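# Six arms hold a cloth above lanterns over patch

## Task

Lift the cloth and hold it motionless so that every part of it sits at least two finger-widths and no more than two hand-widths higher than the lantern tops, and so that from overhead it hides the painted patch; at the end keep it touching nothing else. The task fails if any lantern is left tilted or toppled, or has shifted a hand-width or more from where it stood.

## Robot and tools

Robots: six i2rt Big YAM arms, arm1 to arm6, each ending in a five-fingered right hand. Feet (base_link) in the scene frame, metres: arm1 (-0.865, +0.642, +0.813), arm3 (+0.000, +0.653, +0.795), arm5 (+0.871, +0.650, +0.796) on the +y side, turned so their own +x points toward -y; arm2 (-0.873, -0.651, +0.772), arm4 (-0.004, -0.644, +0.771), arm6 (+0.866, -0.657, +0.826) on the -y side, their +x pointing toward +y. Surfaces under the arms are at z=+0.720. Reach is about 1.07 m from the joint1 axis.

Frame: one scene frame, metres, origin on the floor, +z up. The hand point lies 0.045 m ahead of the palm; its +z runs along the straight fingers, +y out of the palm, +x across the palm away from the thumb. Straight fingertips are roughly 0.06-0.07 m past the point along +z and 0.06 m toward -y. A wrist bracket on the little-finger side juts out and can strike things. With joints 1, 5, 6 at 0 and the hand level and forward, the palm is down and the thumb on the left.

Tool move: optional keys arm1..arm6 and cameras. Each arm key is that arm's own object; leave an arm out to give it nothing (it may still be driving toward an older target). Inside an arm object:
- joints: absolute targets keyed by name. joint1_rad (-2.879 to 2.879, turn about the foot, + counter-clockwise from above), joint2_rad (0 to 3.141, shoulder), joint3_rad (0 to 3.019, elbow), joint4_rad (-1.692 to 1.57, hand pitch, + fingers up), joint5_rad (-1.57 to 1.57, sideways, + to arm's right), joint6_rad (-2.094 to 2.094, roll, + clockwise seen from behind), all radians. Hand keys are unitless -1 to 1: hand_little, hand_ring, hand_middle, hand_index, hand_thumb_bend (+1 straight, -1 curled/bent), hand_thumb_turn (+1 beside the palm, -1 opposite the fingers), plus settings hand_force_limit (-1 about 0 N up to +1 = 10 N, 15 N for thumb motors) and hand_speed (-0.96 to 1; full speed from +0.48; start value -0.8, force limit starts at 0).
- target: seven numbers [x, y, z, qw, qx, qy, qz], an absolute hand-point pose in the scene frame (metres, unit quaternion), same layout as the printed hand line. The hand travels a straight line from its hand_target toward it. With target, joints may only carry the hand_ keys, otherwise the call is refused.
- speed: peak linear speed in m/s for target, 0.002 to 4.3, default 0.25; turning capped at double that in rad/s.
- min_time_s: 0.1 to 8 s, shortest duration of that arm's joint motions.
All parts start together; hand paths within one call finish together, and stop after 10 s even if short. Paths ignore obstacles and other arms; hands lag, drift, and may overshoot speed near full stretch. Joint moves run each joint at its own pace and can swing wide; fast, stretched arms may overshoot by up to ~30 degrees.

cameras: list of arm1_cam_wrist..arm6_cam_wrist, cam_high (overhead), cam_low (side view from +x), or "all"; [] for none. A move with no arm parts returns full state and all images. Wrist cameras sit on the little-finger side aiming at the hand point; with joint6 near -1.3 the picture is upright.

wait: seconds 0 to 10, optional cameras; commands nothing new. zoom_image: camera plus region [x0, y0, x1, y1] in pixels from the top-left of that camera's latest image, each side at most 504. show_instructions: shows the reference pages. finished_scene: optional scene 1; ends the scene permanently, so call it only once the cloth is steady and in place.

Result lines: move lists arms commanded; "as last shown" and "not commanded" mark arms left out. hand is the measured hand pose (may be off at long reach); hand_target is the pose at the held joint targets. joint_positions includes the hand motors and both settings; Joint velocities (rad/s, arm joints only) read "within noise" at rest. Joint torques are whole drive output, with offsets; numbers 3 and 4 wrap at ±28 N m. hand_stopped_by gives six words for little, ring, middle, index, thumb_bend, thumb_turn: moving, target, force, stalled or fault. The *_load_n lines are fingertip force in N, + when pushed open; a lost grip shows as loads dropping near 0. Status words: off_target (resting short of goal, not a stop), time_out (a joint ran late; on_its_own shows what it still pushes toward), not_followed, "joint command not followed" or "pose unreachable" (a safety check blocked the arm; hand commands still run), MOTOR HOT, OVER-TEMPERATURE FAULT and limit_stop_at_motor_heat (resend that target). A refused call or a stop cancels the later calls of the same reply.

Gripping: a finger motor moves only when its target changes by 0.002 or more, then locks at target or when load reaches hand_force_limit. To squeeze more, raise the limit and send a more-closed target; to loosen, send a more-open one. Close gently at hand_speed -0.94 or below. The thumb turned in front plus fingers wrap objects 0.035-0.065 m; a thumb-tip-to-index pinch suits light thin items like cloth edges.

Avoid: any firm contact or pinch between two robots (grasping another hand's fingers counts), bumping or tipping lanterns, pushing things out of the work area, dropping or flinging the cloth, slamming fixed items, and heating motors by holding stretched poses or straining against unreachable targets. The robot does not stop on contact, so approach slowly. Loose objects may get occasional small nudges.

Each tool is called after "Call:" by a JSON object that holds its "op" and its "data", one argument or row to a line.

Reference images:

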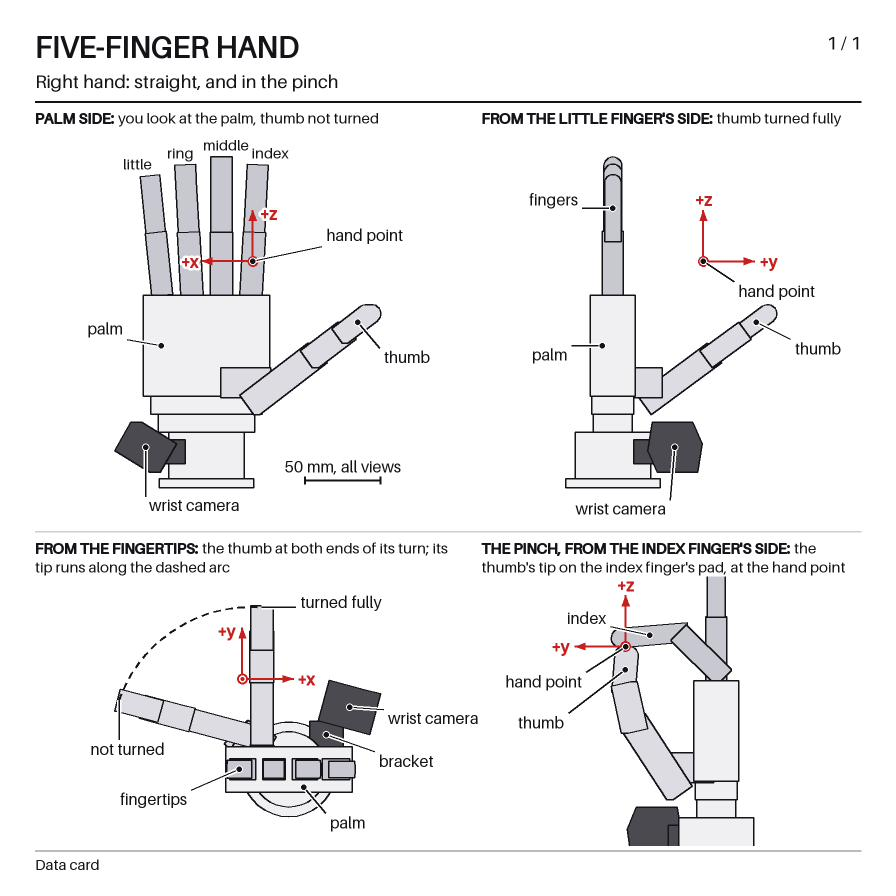

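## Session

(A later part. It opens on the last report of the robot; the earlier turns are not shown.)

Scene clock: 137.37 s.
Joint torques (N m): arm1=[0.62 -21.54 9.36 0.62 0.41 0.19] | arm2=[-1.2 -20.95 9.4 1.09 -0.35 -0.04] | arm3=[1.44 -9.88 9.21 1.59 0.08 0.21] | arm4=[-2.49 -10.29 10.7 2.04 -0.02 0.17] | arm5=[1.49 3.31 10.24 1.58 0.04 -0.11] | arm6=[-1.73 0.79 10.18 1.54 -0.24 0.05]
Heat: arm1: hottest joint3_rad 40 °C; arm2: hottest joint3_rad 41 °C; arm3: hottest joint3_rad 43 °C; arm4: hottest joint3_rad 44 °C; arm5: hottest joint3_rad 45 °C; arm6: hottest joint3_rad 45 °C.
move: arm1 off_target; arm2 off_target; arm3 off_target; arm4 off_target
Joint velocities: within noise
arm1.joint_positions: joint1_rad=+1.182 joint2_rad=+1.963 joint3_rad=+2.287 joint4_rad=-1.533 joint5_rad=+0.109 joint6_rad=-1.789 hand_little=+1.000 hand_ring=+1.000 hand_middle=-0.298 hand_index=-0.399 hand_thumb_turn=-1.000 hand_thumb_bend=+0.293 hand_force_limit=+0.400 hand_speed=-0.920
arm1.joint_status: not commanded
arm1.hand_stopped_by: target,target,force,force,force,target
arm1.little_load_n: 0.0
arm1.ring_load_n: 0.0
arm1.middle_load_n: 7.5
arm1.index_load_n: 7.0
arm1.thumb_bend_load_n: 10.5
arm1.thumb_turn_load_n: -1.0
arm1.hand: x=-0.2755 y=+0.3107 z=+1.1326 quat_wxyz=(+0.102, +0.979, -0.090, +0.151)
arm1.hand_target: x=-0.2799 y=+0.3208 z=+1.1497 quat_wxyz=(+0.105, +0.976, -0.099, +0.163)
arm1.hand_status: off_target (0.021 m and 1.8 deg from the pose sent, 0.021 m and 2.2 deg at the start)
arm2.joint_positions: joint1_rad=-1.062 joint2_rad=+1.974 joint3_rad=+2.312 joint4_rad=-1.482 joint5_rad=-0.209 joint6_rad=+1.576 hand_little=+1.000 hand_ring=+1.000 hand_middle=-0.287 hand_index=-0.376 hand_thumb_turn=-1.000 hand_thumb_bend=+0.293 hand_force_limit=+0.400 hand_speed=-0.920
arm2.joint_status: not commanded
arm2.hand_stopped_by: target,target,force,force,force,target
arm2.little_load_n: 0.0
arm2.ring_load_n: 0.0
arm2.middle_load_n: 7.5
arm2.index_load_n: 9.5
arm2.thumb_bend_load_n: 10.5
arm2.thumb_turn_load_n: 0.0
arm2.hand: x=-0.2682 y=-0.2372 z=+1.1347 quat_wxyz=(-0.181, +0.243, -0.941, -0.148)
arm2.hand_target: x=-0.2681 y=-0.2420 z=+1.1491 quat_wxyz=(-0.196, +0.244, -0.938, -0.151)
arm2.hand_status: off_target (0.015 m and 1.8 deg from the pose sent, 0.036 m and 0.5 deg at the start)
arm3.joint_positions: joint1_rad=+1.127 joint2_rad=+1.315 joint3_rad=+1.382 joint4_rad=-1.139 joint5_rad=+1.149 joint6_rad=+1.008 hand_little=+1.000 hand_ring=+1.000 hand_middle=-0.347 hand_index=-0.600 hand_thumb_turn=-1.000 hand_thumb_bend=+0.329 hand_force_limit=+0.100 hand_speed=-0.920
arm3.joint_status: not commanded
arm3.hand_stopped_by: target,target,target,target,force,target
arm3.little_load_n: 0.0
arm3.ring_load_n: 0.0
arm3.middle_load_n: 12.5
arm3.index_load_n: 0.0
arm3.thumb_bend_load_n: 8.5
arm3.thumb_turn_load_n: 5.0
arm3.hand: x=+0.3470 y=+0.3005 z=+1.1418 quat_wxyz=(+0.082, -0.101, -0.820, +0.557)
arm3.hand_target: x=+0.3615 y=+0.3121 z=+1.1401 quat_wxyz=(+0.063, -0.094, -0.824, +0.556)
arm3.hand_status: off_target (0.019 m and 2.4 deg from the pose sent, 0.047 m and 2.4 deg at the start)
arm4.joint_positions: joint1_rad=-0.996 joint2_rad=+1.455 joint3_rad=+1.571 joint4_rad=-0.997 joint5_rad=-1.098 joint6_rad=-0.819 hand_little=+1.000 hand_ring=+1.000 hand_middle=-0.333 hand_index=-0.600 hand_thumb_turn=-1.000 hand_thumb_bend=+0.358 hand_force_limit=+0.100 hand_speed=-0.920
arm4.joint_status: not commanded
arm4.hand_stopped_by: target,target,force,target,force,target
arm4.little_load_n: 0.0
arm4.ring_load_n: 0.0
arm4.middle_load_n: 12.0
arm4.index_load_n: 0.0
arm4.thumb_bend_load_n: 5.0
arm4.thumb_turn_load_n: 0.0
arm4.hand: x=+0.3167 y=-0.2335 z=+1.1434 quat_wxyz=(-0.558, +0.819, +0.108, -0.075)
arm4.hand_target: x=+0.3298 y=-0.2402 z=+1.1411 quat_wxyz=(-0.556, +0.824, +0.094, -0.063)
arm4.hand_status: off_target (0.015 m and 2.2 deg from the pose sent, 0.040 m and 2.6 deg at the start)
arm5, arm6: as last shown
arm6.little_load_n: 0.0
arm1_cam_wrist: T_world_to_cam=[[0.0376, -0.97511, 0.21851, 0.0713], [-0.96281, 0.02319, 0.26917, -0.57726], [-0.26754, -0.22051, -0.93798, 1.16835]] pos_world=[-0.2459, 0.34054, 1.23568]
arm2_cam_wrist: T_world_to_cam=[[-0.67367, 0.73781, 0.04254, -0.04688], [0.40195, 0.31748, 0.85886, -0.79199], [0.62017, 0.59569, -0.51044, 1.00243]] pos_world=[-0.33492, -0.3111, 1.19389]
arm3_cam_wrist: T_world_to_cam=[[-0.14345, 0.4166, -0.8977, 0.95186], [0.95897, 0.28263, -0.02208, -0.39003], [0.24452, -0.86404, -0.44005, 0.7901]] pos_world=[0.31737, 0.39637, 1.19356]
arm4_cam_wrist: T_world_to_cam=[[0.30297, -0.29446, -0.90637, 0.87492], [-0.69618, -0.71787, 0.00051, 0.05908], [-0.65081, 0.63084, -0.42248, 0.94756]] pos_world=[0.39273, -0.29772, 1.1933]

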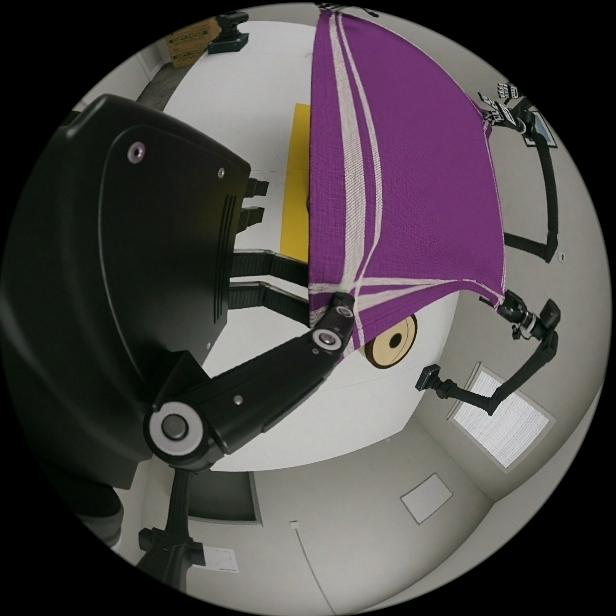

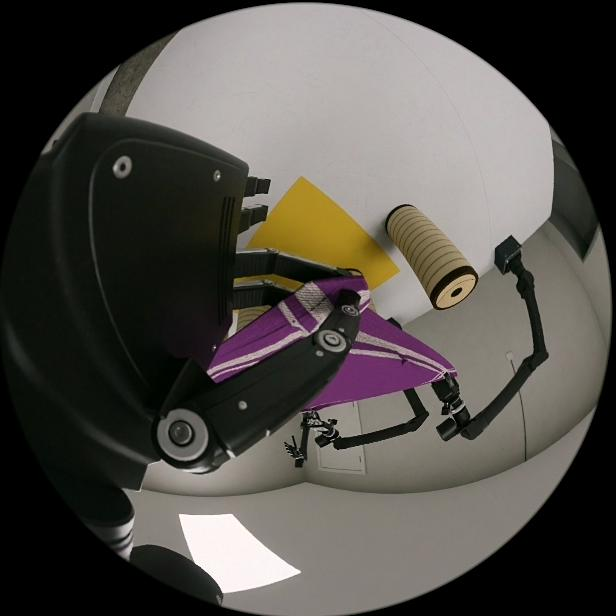

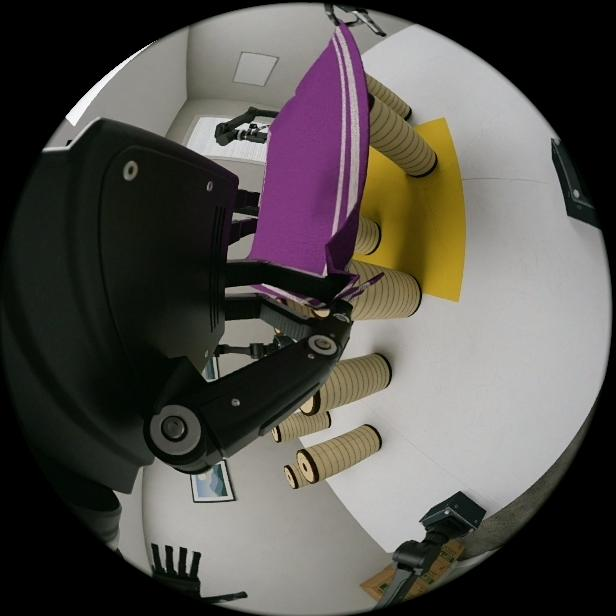

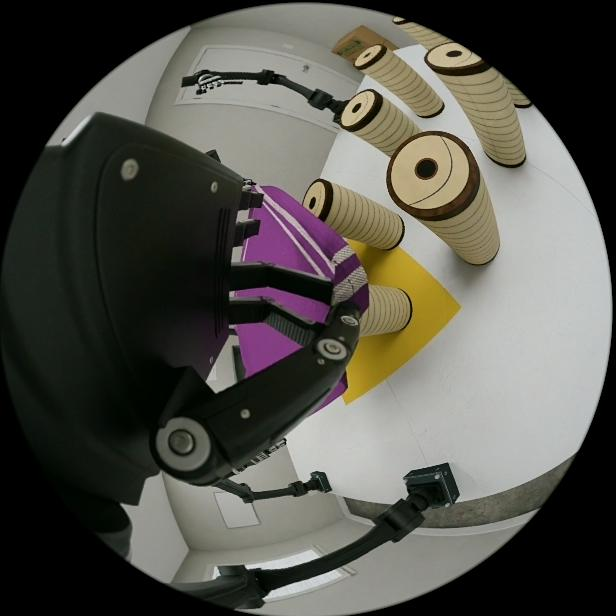

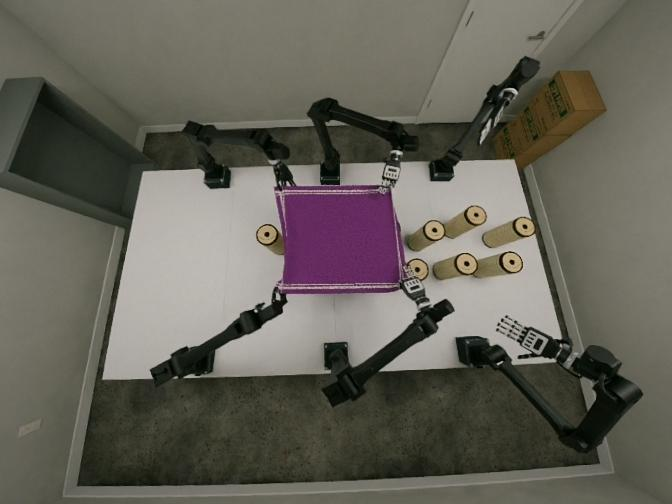

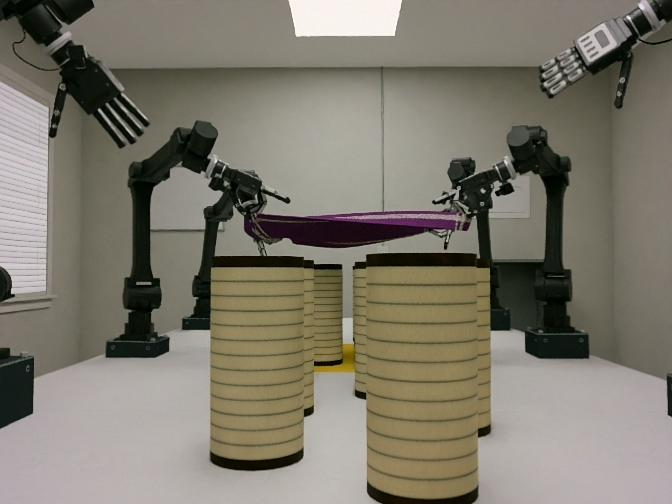

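Call:
{"op": "move", "data": {
  "arm1": {"target": [-0.294, 0.331, 1.150, 0.105, 0.976, -0.099, 0.163], "speed": 0.06},
  "arm2": {"target": [-0.274, -0.251, 1.149, 0.196, -0.244, 0.938, 0.151], "speed": 0.06},
  "arm3": {"target": [0.366, 0.318, 1.140, 0.063, -0.094, -0.824, 0.556], "speed": 0.06},
  "arm4": {"target": [0.331, -0.240, 1.141, 0.556, -0.824, -0.094, 0.063], "speed": 0.06},
  "cameras": ["arm1_cam_wrist", "arm2_cam_wrist", "arm3_cam_wrist", "arm4_cam_wrist", "cam_high", "cam_low"]
}}

Call:
{"op": "zoom_image", "data": {
  "camera": "cam_high",
  "region": [250, 160, 430, 310]
}}

Call:
{"op": "zoom_image", "data": {
  "camera": "cam_low",
  "region": [200, 160, 510, 330]
}}

Call:
{"op": "zoom_image", "data": {
  "camera": "cam_high",
  "region": [255, 240, 315, 310]
}}

Call:
{"op": "zoom_image", "data": {
  "camera": "cam_high",
  "region": [360, 165, 430, 305]
}}

Scene clock: 141.60 s.
Joint torques (N m): arm1=[0.85 -20.66 9.13 0.16 0.43 0.26] | arm2=[-1.38 -20.78 9.51 0.96 -0.3 -0.11] | arm3=[1.96 -9.23 9.96 0.81 -0.07 0.3] | arm4=[-2.37 -10.23 10.92 2 -0.05 0.12] | arm5=[1.49 3.14 10.18 1.61 0.04 -0.11] | arm6=[-1.73 0.79 10.18 1.52 -0.24 0.05]
Heat: arm1: hottest joint3_rad 41 °C; arm2: hottest joint3_rad 41 °C; arm3: hottest joint3_rad 43 °C; arm4: hottest joint3_rad 44 °C; arm5: hottest joint3_rad 45 °C; arm6: hottest joint3_rad 45 °C.
move: arm1 off_target; arm2 off_target; arm3 off_target; arm4 off_target
Joint velocities: within noise
arm1.joint_positions: joint1_rad=+1.188 joint2_rad=+1.906 joint3_rad=+2.195 joint4_rad=-1.491 joint5_rad=+0.112 joint6_rad=-1.789 hand_little=+1.000 hand_ring=+1.000 hand_middle=-0.298 hand_index=-0.399 hand_thumb_turn=-1.000 hand_thumb_bend=+0.293 hand_force_limit=+0.400 hand_speed=-0.920
arm1.joint_status: not commanded
arm1.hand_stopped_by: target,target,force,force,force,target
arm1.little_load_n: 0.0
arm1.ring_load_n: 0.0
arm1.middle_load_n: 8.5
arm1.index_load_n: 6.5
arm1.thumb_bend_load_n: 10.0
arm1.thumb_turn_load_n: -1.5
arm1.hand: x=-0.2856 y=+0.3188 z=+1.1319 quat_wxyz=(+0.104, +0.979, -0.088, +0.154)
arm1.hand_target: x=-0.2938 y=+0.3306 z=+1.1496 quat_wxyz=(+0.105, +0.976, -0.099, +0.163)
arm1.hand_status: off_target (0.023 m and 1.7 deg from the pose sent, 0.032 m and 1.8 deg at the start)
arm2.joint_positions: joint1_rad=-1.068 joint2_rad=+1.941 joint3_rad=+2.258 joint4_rad=-1.460 joint5_rad=-0.214 joint6_rad=+1.576 hand_little=+1.000 hand_ring=+1.000 hand_middle=-0.287 hand_index=-0.376 hand_thumb_turn=-1.000 hand_thumb_bend=+0.293 hand_force_limit=+0.400 hand_speed=-0.920
arm2.joint_status: not commanded
arm2.hand_stopped_by: target,target,force,force,force,target
arm2.little_load_n: 0.0
arm2.ring_load_n: 0.0
arm2.middle_load_n: 7.0
arm2.index_load_n: 9.5
arm2.thumb_bend_load_n: 10.5
arm2.thumb_turn_load_n: 0.0
arm2.hand: x=-0.2736 y=-0.2438 z=+1.1344 quat_wxyz=(-0.181, +0.241, -0.942, -0.149)
arm2.hand_target: x=-0.2742 y=-0.2509 z=+1.1489 quat_wxyz=(-0.196, +0.244, -0.938, -0.151)
arm2.hand_status: off_target (0.016 m and 1.8 deg from the pose sent, 0.021 m and 1.8 deg at the start)
arm3.joint_positions: joint1_rad=+1.137 joint2_rad=+1.315 joint3_rad=+1.382 joint4_rad=-1.155 joint5_rad=+1.162 joint6_rad=+1.034 hand_little=+1.000 hand_ring=+1.000 hand_middle=-0.347 hand_index=-0.600 hand_thumb_turn=-1.000 hand_thumb_bend=+0.329 hand_force_limit=+0.100 hand_speed=-0.920
arm3.joint_status: not commanded
arm3.hand_stopped_by: target,target,target,target,force,target
arm3.little_load_n: 0.0
arm3.ring_load_n: 0.0
arm3.middle_load_n: 12.5
arm3.index_load_n: 0.0
arm3.thumb_bend_load_n: 8.5
arm3.thumb_turn_load_n: 5.5
arm3.hand: x=+0.3476 y=+0.3034 z=+1.1427 quat_wxyz=(+0.081, -0.105, -0.818, +0.560)
arm3.hand_target: x=+0.3652 y=+0.3180 z=+1.1400 quat_wxyz=(+0.063, -0.094, -0.824, +0.556)
arm3.hand_status: off_target (0.024 m and 2.6 deg from the pose sent, 0.026 m and 2.4 deg at the start)
arm4.joint_positions: joint1_rad=-0.996 joint2_rad=+1.455 joint3_rad=+1.571 joint4_rad=-0.997 joint5_rad=-1.098 joint6_rad=-0.815 hand_little=+1.000 hand_ring=+1.000 hand_middle=-0.333 hand_index=-0.600 hand_thumb_turn=-1.000 hand_thumb_bend=+0.358 hand_force_limit=+0.100 hand_speed=-0.920
arm4.joint_status: not commanded
arm4.hand_stopped_by: target,target,force,target,force,target
arm4.little_load_n: 0.0
arm4.ring_load_n: 0.0
arm4.middle_load_n: 13.0
arm4.index_load_n: -0.5
arm4.thumb_bend_load_n: 5.0
arm4.thumb_turn_load_n: 0.0
arm4.hand: x=+0.3165 y=-0.2335 z=+1.1435 quat_wxyz=(-0.558, +0.820, +0.106, -0.076)
arm4.hand_target: x=+0.3308 y=-0.2402 z=+1.1411 quat_wxyz=(-0.556, +0.824, +0.094, -0.063)
arm4.hand_status: off_target (0.016 m and 2.1 deg from the pose sent, 0.016 m and 2.2 deg at the start)
arm5, arm6: as last shown
arm5.thumb_turn_load_n: -0.5
arm1_cam_wrist: T_world_to_cam=[[0.04172, -0.97383, 0.22343, 0.07496], [-0.96439, 0.01921, 0.26377, -0.58], [-0.26116, -0.22648, -0.93835, 1.17094]] pos_world=[-0.25668, 0.34933, 1.23499]
arm2_cam_wrist: T_world_to_cam=[[-0.67061, 0.74033, 0.04682, -0.04904], [0.40468, 0.31221, 0.85951, -0.78883], [0.62171, 0.59534, -0.50896, 1.00828]] pos_world=[-0.34053, -0.31769, 1.19348]
arm3_cam_wrist: T_world_to_cam=[[-0.13721, 0.40919, -0.90208, 0.95653], [0.9606, 0.27718, -0.02038, -0.39226], [0.2417, -0.86933, -0.4311, 0.78524]] pos_world=[0.31826, 0.39997, 1.19338]
arm4_cam_wrist: T_world_to_cam=[[0.29982, -0.29551, -0.90707, 0.87659], [-0.69708, -0.71699, 0.00317, 0.05637], [-0.6513, 0.63135, -0.42096, 0.94604]] pos_world=[0.39263, -0.29782, 1.1932]

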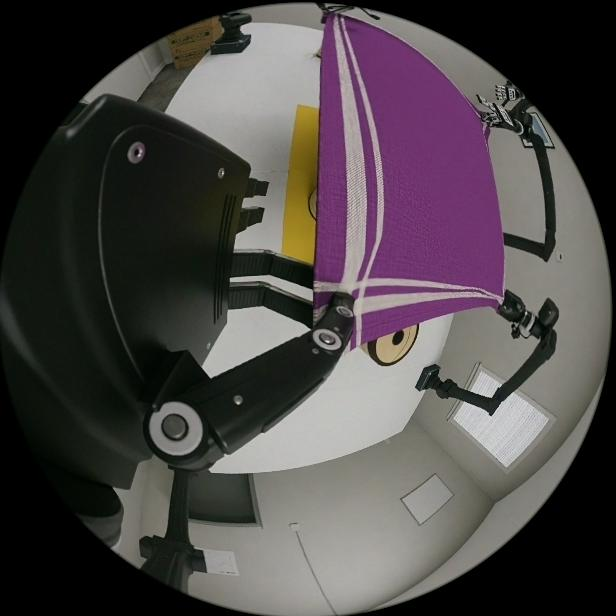

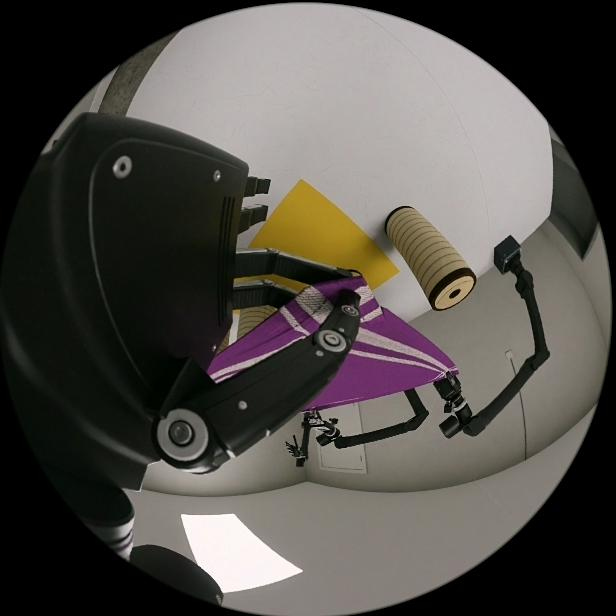

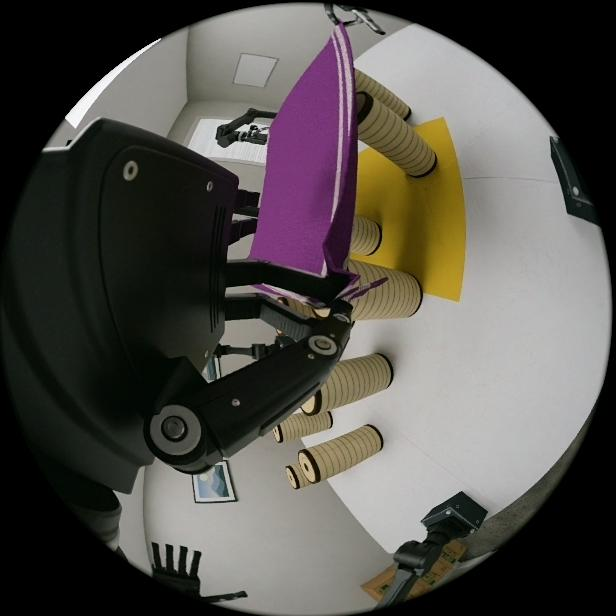

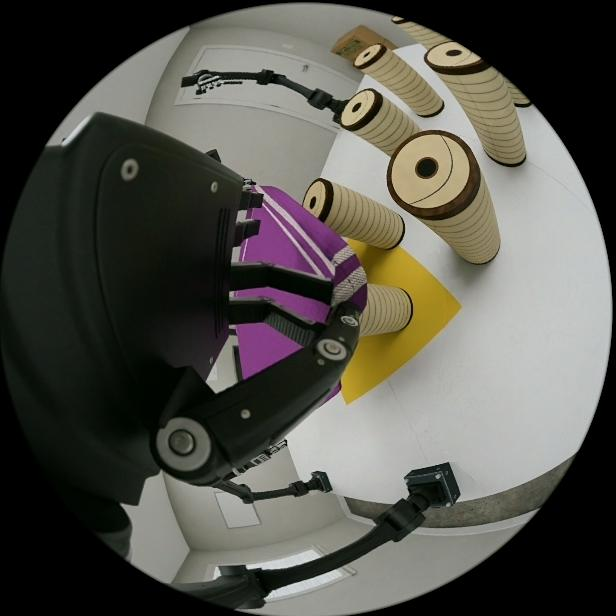

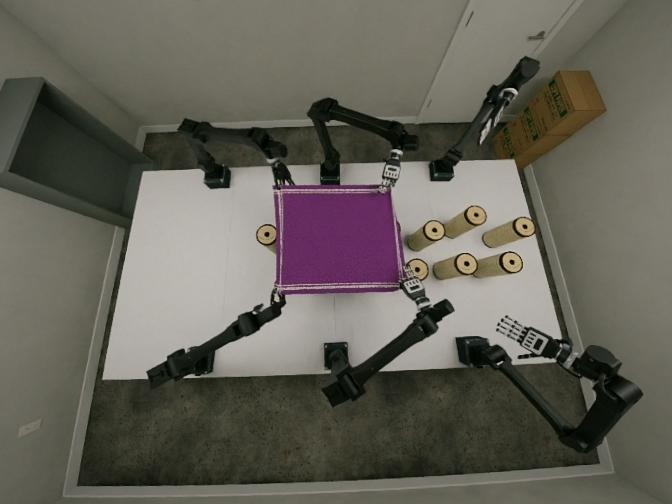

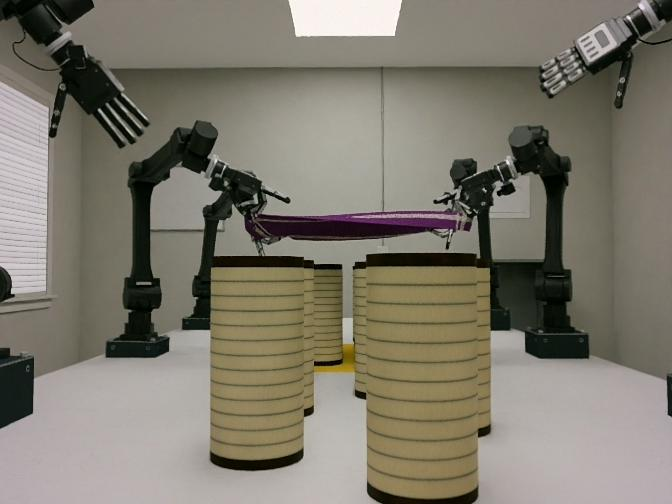

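Scaled by 2.800.

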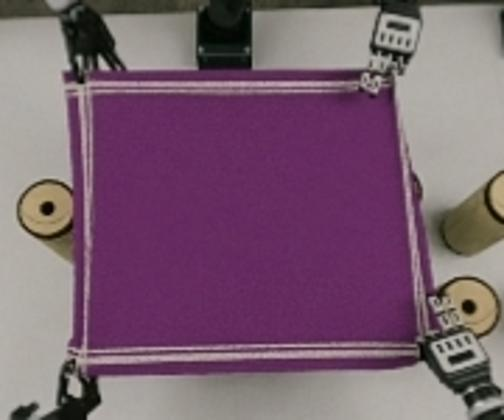

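Scaled by 1.626.

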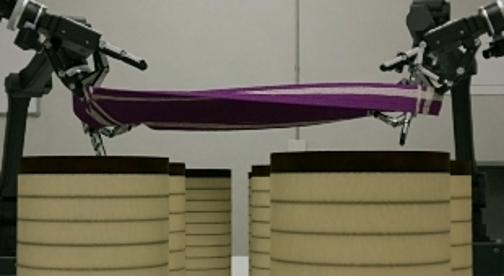

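Scaled by 7.200.

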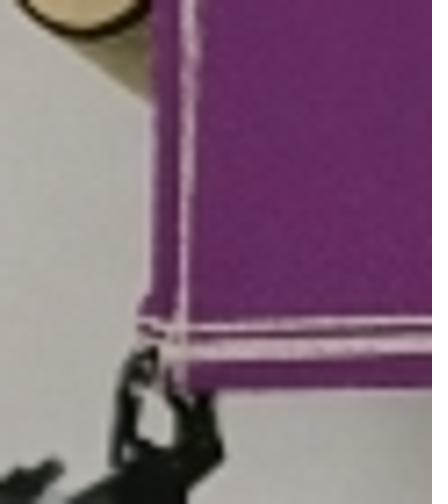

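Scaled by 3.600.

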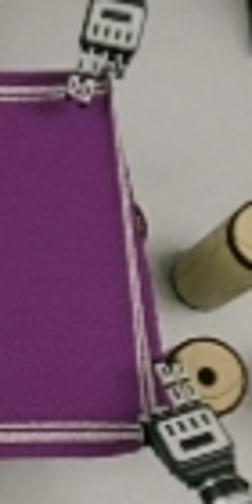

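Call:
{"op": "move", "data": {
  "arm1": {"target": [-0.286, 0.339, 1.138, 0.105, 0.976, -0.099, 0.163], "speed": 0.05},
  "arm2": {"target": [-0.266, -0.243, 1.137, 0.196, -0.244, 0.938, 0.151], "speed": 0.05},
  "arm3": {"target": [0.374, 0.326, 1.128, 0.063, -0.094, -0.824, 0.556], "speed": 0.05},
  "arm4": {"target": [0.339, -0.232, 1.129, 0.556, -0.824, -0.094, 0.063], "speed": 0.05},
  "cameras": ["arm1_cam_wrist", "arm2_cam_wrist", "arm3_cam_wrist", "arm4_cam_wrist", "cam_high", "cam_low"]
}}

Call:
{"op": "zoom_image", "data": {
  "camera": "cam_high",
  "region": [250, 160, 430, 310]
}}

Call:
{"op": "zoom_image", "data": {
  "camera": "cam_low",
  "region": [200, 160, 510, 330]
}}

Call:
{"op": "zoom_image", "data": {
  "camera": "arm3_cam_wrist",
  "region": [220, 180, 440, 400]
}}

Call:
{"op": "zoom_image", "data": {
  "camera": "cam_high",
  "region": [370, 170, 430, 230]
}}

Scene clock: 144.40 s.
Joint torques (N m): arm1=[1.26 -21.07 9.07 0.06 0.3 0.36] | arm2=[-0.97 -18.61 9.89 0.87 -0.19 -0.06] | arm3=[2.08 -8.53 9.44 0.84 -0.1 0.3] | arm4=[-2.37 -10.05 10.81 2.09 0.11 0.11] | arm5=[1.26 3.31 10.22 1.61 0.04 -0.11] | arm6=[-1.85 0.73 10.18 1.52 -0.24 0.05]
Heat: arm1: hottest joint3_rad 40 °C; arm2: hottest joint3_rad 41 °C; arm3: hottest joint3_rad 43 °C; arm4: hottest joint3_rad 44 °C; arm5: hottest joint3_rad 45 °C; arm6: hottest joint3_rad 45 °C.
move: arm1 off_target; arm2 done; arm3 off_target; arm4 off_target
Joint velocities: within noise
arm1.joint_positions: joint1_rad=+1.204 joint2_rad=+1.906 joint3_rad=+2.170 joint4_rad=-1.463 joint5_rad=+0.119 joint6_rad=-1.782 hand_little=+1.000 hand_ring=+1.000 hand_middle=-0.298 hand_index=-0.399 hand_thumb_turn=-1.000 hand_thumb_bend=+0.293 hand_force_limit=+0.400 hand_speed=-0.920
arm1.joint_status: not commanded
arm1.hand_stopped_by: target,target,force,force,force,target
arm1.little_load_n: 0.0
arm1.ring_load_n: 0.0
arm1.middle_load_n: 8.0
arm1.index_load_n: 6.5
arm1.thumb_bend_load_n: 10.0
arm1.thumb_turn_load_n: -1.5
arm1.hand: x=-0.2787 y=+0.3255 z=+1.1233 quat_wxyz=(+0.106, +0.978, -0.084, +0.156)
arm1.hand_target: x=-0.2858 y=+0.3386 z=+1.1375 quat_wxyz=(+0.105, +0.976, -0.099, +0.163)
arm1.hand_status: off_target (0.021 m and 1.9 deg from the pose sent, 0.021 m and 1.7 deg at the start)
arm2.joint_positions: joint1_rad=-1.068 joint2_rad=+1.941 joint3_rad=+2.258 joint4_rad=-1.436 joint5_rad=-0.214 joint6_rad=+1.576 hand_little=+1.000 hand_ring=+1.000 hand_middle=-0.287 hand_index=-0.376 hand_thumb_turn=-1.000 hand_thumb_bend=+0.293 hand_force_limit=+0.400 hand_speed=-0.920
arm2.joint_status: not commanded
arm2.hand_stopped_by: target,target,force,force,force,target
arm2.little_load_n: 0.0
arm2.ring_load_n: 0.0
arm2.middle_load_n: 7.0
arm2.index_load_n: 10.5
arm2.thumb_bend_load_n: 10.0
arm2.thumb_turn_load_n: 0.0
arm2.hand: x=-0.2689 y=-0.2415 z=+1.1377 quat_wxyz=(-0.193, +0.241, -0.939, -0.152)
arm2.hand_target: x=-0.2661 y=-0.2429 z=+1.1370 quat_wxyz=(-0.196, +0.244, -0.938, -0.151)
arm2.hand_status: done (0.003 m and 0.5 deg from the pose sent, 0.008 m and 1.8 deg at the start)
arm3.joint_positions: joint1_rad=+1.161 joint2_rad=+1.323 joint3_rad=+1.377 joint4_rad=-1.179 joint5_rad=+1.174 joint6_rad=+1.089 hand_little=+1.000 hand_ring=+1.000 hand_middle=-0.347 hand_index=-0.600 hand_thumb_turn=-1.000 hand_thumb_bend=+0.329 hand_force_limit=+0.100 hand_speed=-0.920
arm3.joint_status: not commanded
arm3.hand_stopped_by: target,target,target,target,force,target
arm3.little_load_n: 0.0
arm3.ring_load_n: 0.0
arm3.middle_load_n: 13.0
arm3.index_load_n: 0.0
arm3.thumb_bend_load_n: 8.5
arm3.thumb_turn_load_n: 5.5
arm3.hand: x=+0.3540 y=+0.3108 z=+1.1381 quat_wxyz=(+0.076, -0.109, -0.816, +0.563)
arm3.hand_target: x=+0.3731 y=+0.3262 z=+1.1282 quat_wxyz=(+0.063, -0.094, -0.824, +0.556)
arm3.hand_status: off_target (0.027 m and 2.6 deg from the pose sent, 0.038 m and 2.6 deg at the start)
arm4.joint_positions: joint1_rad=-0.992 joint2_rad=+1.474 joint3_rad=+1.566 joint4_rad=-0.962 joint5_rad=-1.098 joint6_rad=-0.806 hand_little=+1.000 hand_ring=+1.000 hand_middle=-0.333 hand_index=-0.600 hand_thumb_turn=-1.000 hand_thumb_bend=+0.358 hand_force_limit=+0.100 hand_speed=-0.920
arm4.joint_status: not commanded
arm4.hand_stopped_by: target,target,force,target,force,target
arm4.little_load_n: 0.0
arm4.ring_load_n: 0.0
arm4.middle_load_n: 13.5
arm4.index_load_n: 0.0
arm4.thumb_bend_load_n: 5.0
arm4.thumb_turn_load_n: 0.0
arm4.hand: x=+0.3230 y=-0.2268 z=+1.1354 quat_wxyz=(-0.560, +0.818, +0.107, -0.075)
arm4.hand_target: x=+0.3387 y=-0.2322 z=+1.1291 quat_wxyz=(-0.556, +0.824, +0.094, -0.063)
arm4.hand_status: off_target (0.018 m and 2.2 deg from the pose sent, 0.027 m and 2.2 deg at the start)
arm5, arm6: as last shown
arm5.thumb_turn_load_n: 0.0
arm6.ring_load_n: -0.5
arm1_cam_wrist: T_world_to_cam=[[0.0473, -0.97225, 0.2291, 0.07781], [-0.96501, 0.01475, 0.2618, -0.56781], [-0.25791, -0.23347, -0.93754, 1.16846]] pos_world=[-0.25026, 0.35682, 1.2263]
arm2_cam_wrist: T_world_to_cam=[[-0.67161, 0.73982, 0.04016, -0.04061], [0.38576, 0.30289, 0.87146, -0.8152], [0.63255, 0.60077, -0.48882, 0.98701]] pos_world=[-0.33714, -0.316, 1.19451]
arm3_cam_wrist: T_world_to_cam=[[-0.12571, 0.40245, -0.90677, 0.95367], [0.9612, 0.27565, -0.01092, -0.41108], [0.24556, -0.87295, -0.42149, 0.77685]] pos_world=[0.32425, 0.40767, 1.18771]
arm4_cam_wrist: T_world_to_cam=[[0.30206, -0.2911, -0.90776, 0.87028], [-0.69657, -0.71749, -0.0017, 0.07096], [-0.65081, 0.63283, -0.41949, 0.9411]] pos_world=[0.39903, -0.29131, 1.18491]

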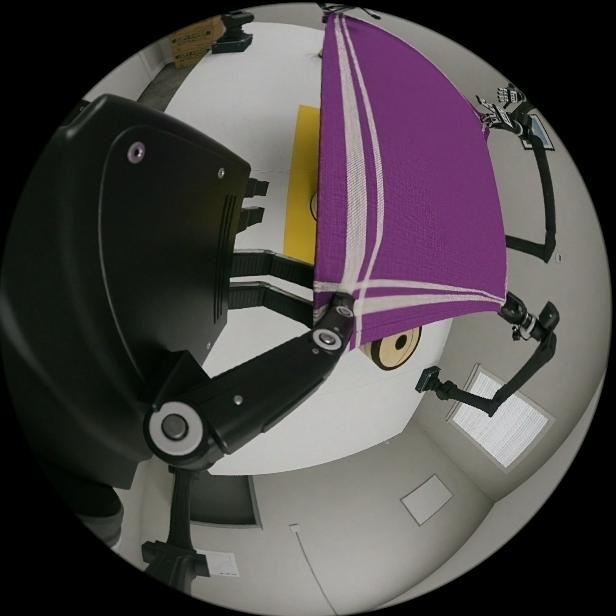

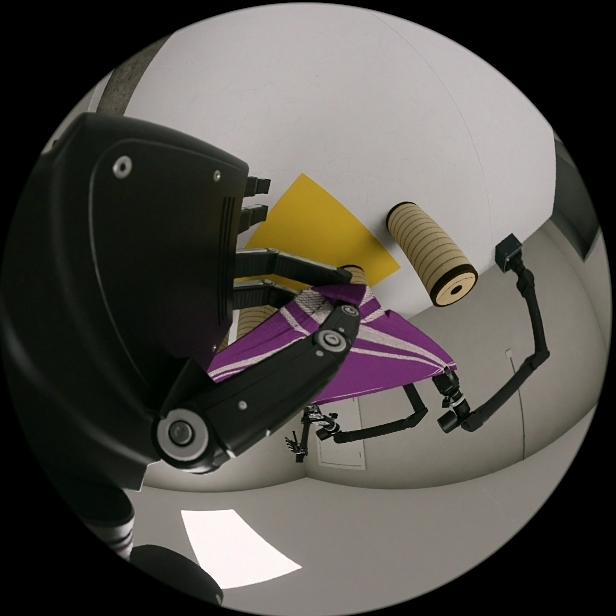

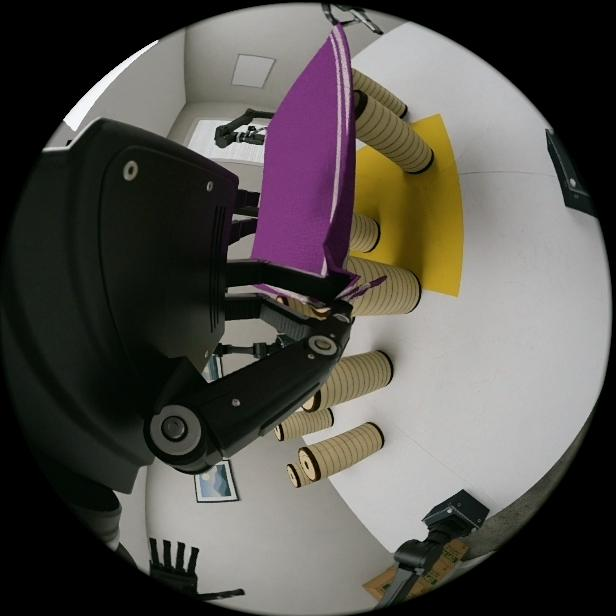

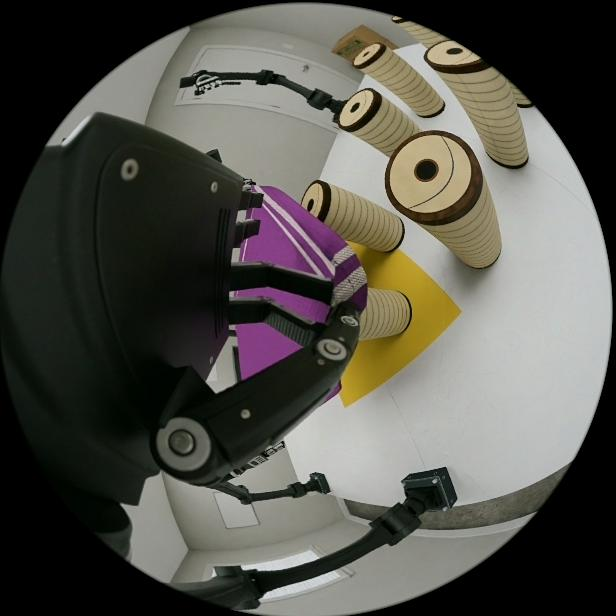

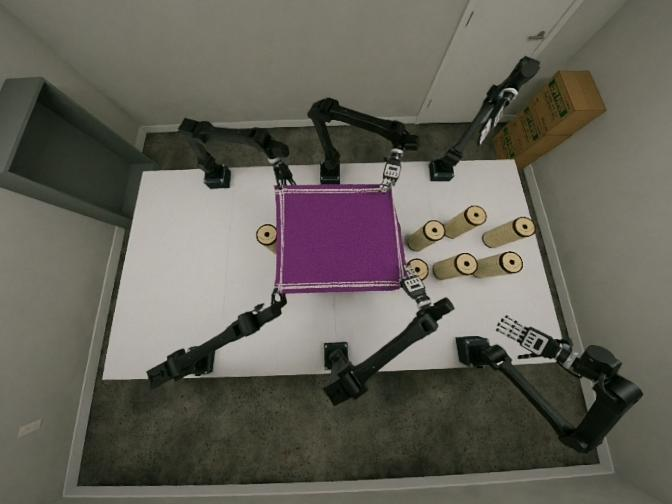

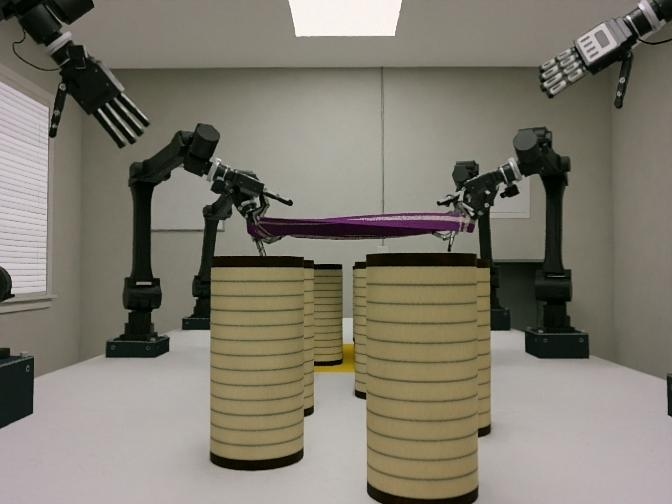

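Scaled by 2.800.

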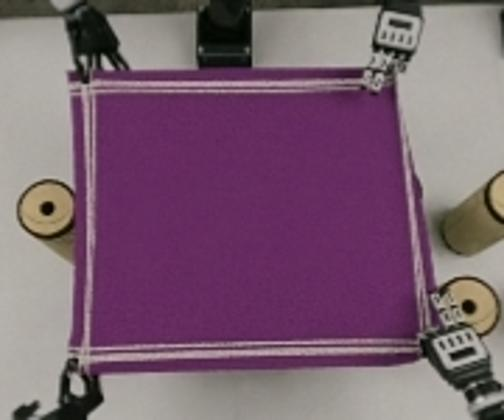

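Scaled by 1.626.

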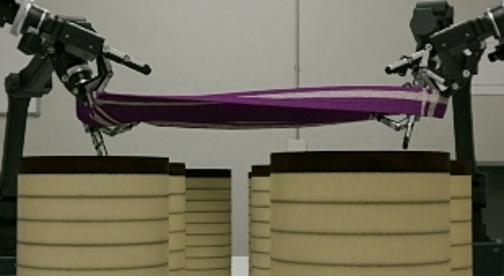

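Scaled by 2.291 from the camera's image (finer frame: 880x880).

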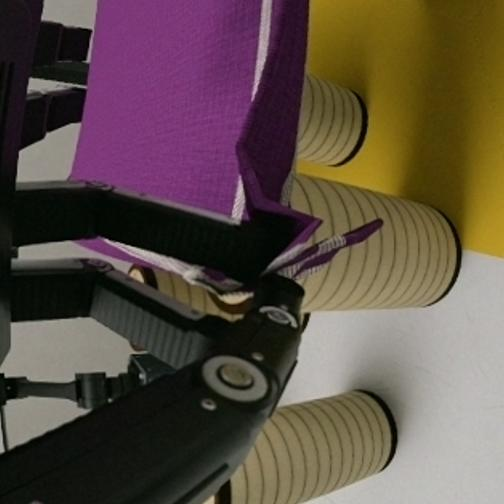

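Scaled by 8.400.

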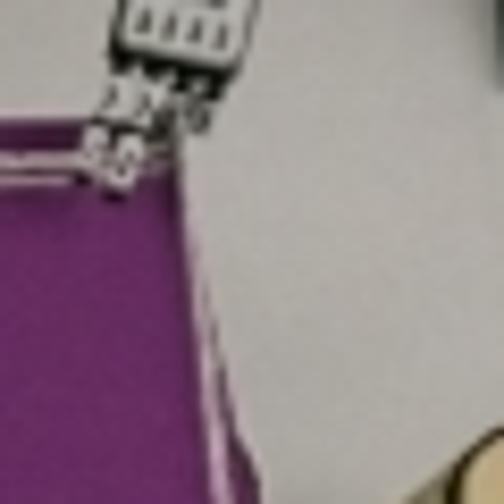

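Call:
{"op": "zoom_image", "data": {
  "camera": "cam_high",
  "region": [380, 250, 430, 300]
}}

Call:
{"op": "zoom_image", "data": {
  "camera": "cam_high",
  "region": [260, 170, 310, 220]
}}

Call:
{"op": "zoom_image", "data": {
  "camera": "cam_high",
  "region": [260, 255, 310, 305]
}}

Call:
{"op": "zoom_image", "data": {
  "camera": "arm4_cam_wrist",
  "region": [220, 180, 440, 420]
}}

Call:
{"op": "zoom_image", "data": {
  "camera": "arm2_cam_wrist",
  "region": [200, 160, 480, 440]
}}

Scaled by 10.080.

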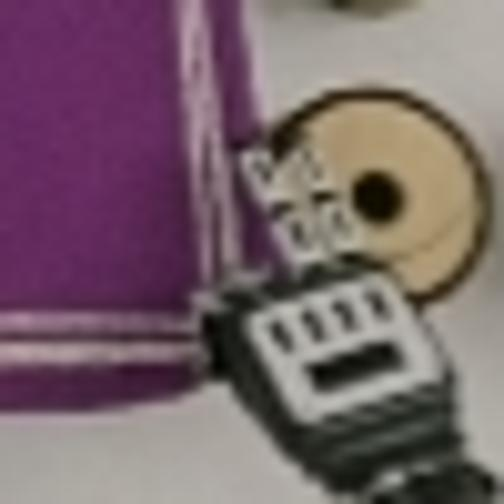

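Scaled by 10.080.

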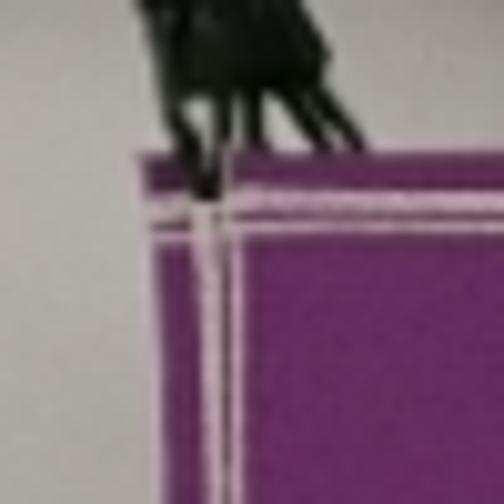

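Scaled by 10.080.

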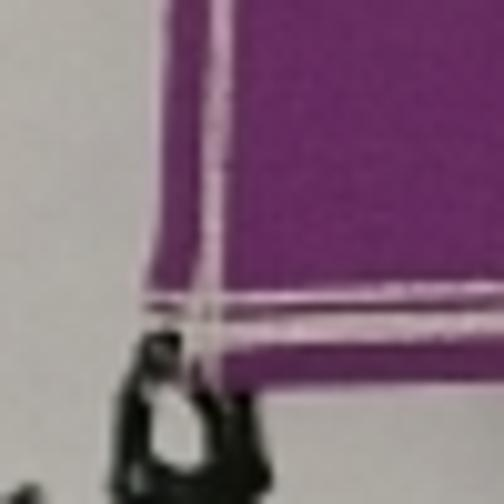

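Scaled by 2.100 from the camera's image (finer frame: 880x880).

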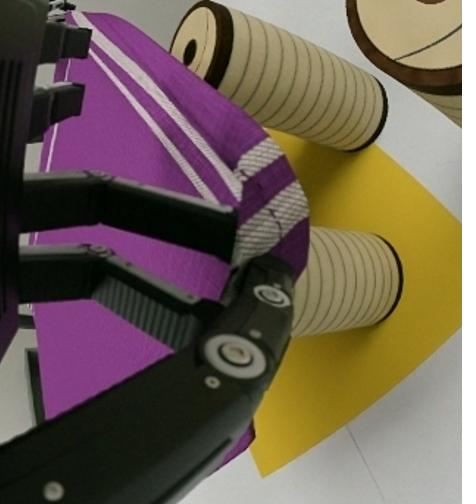

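Scaled by 1.800 from the camera's image (finer frame: 880x880).

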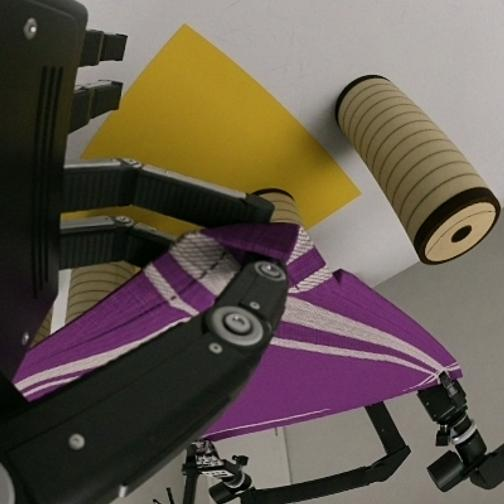

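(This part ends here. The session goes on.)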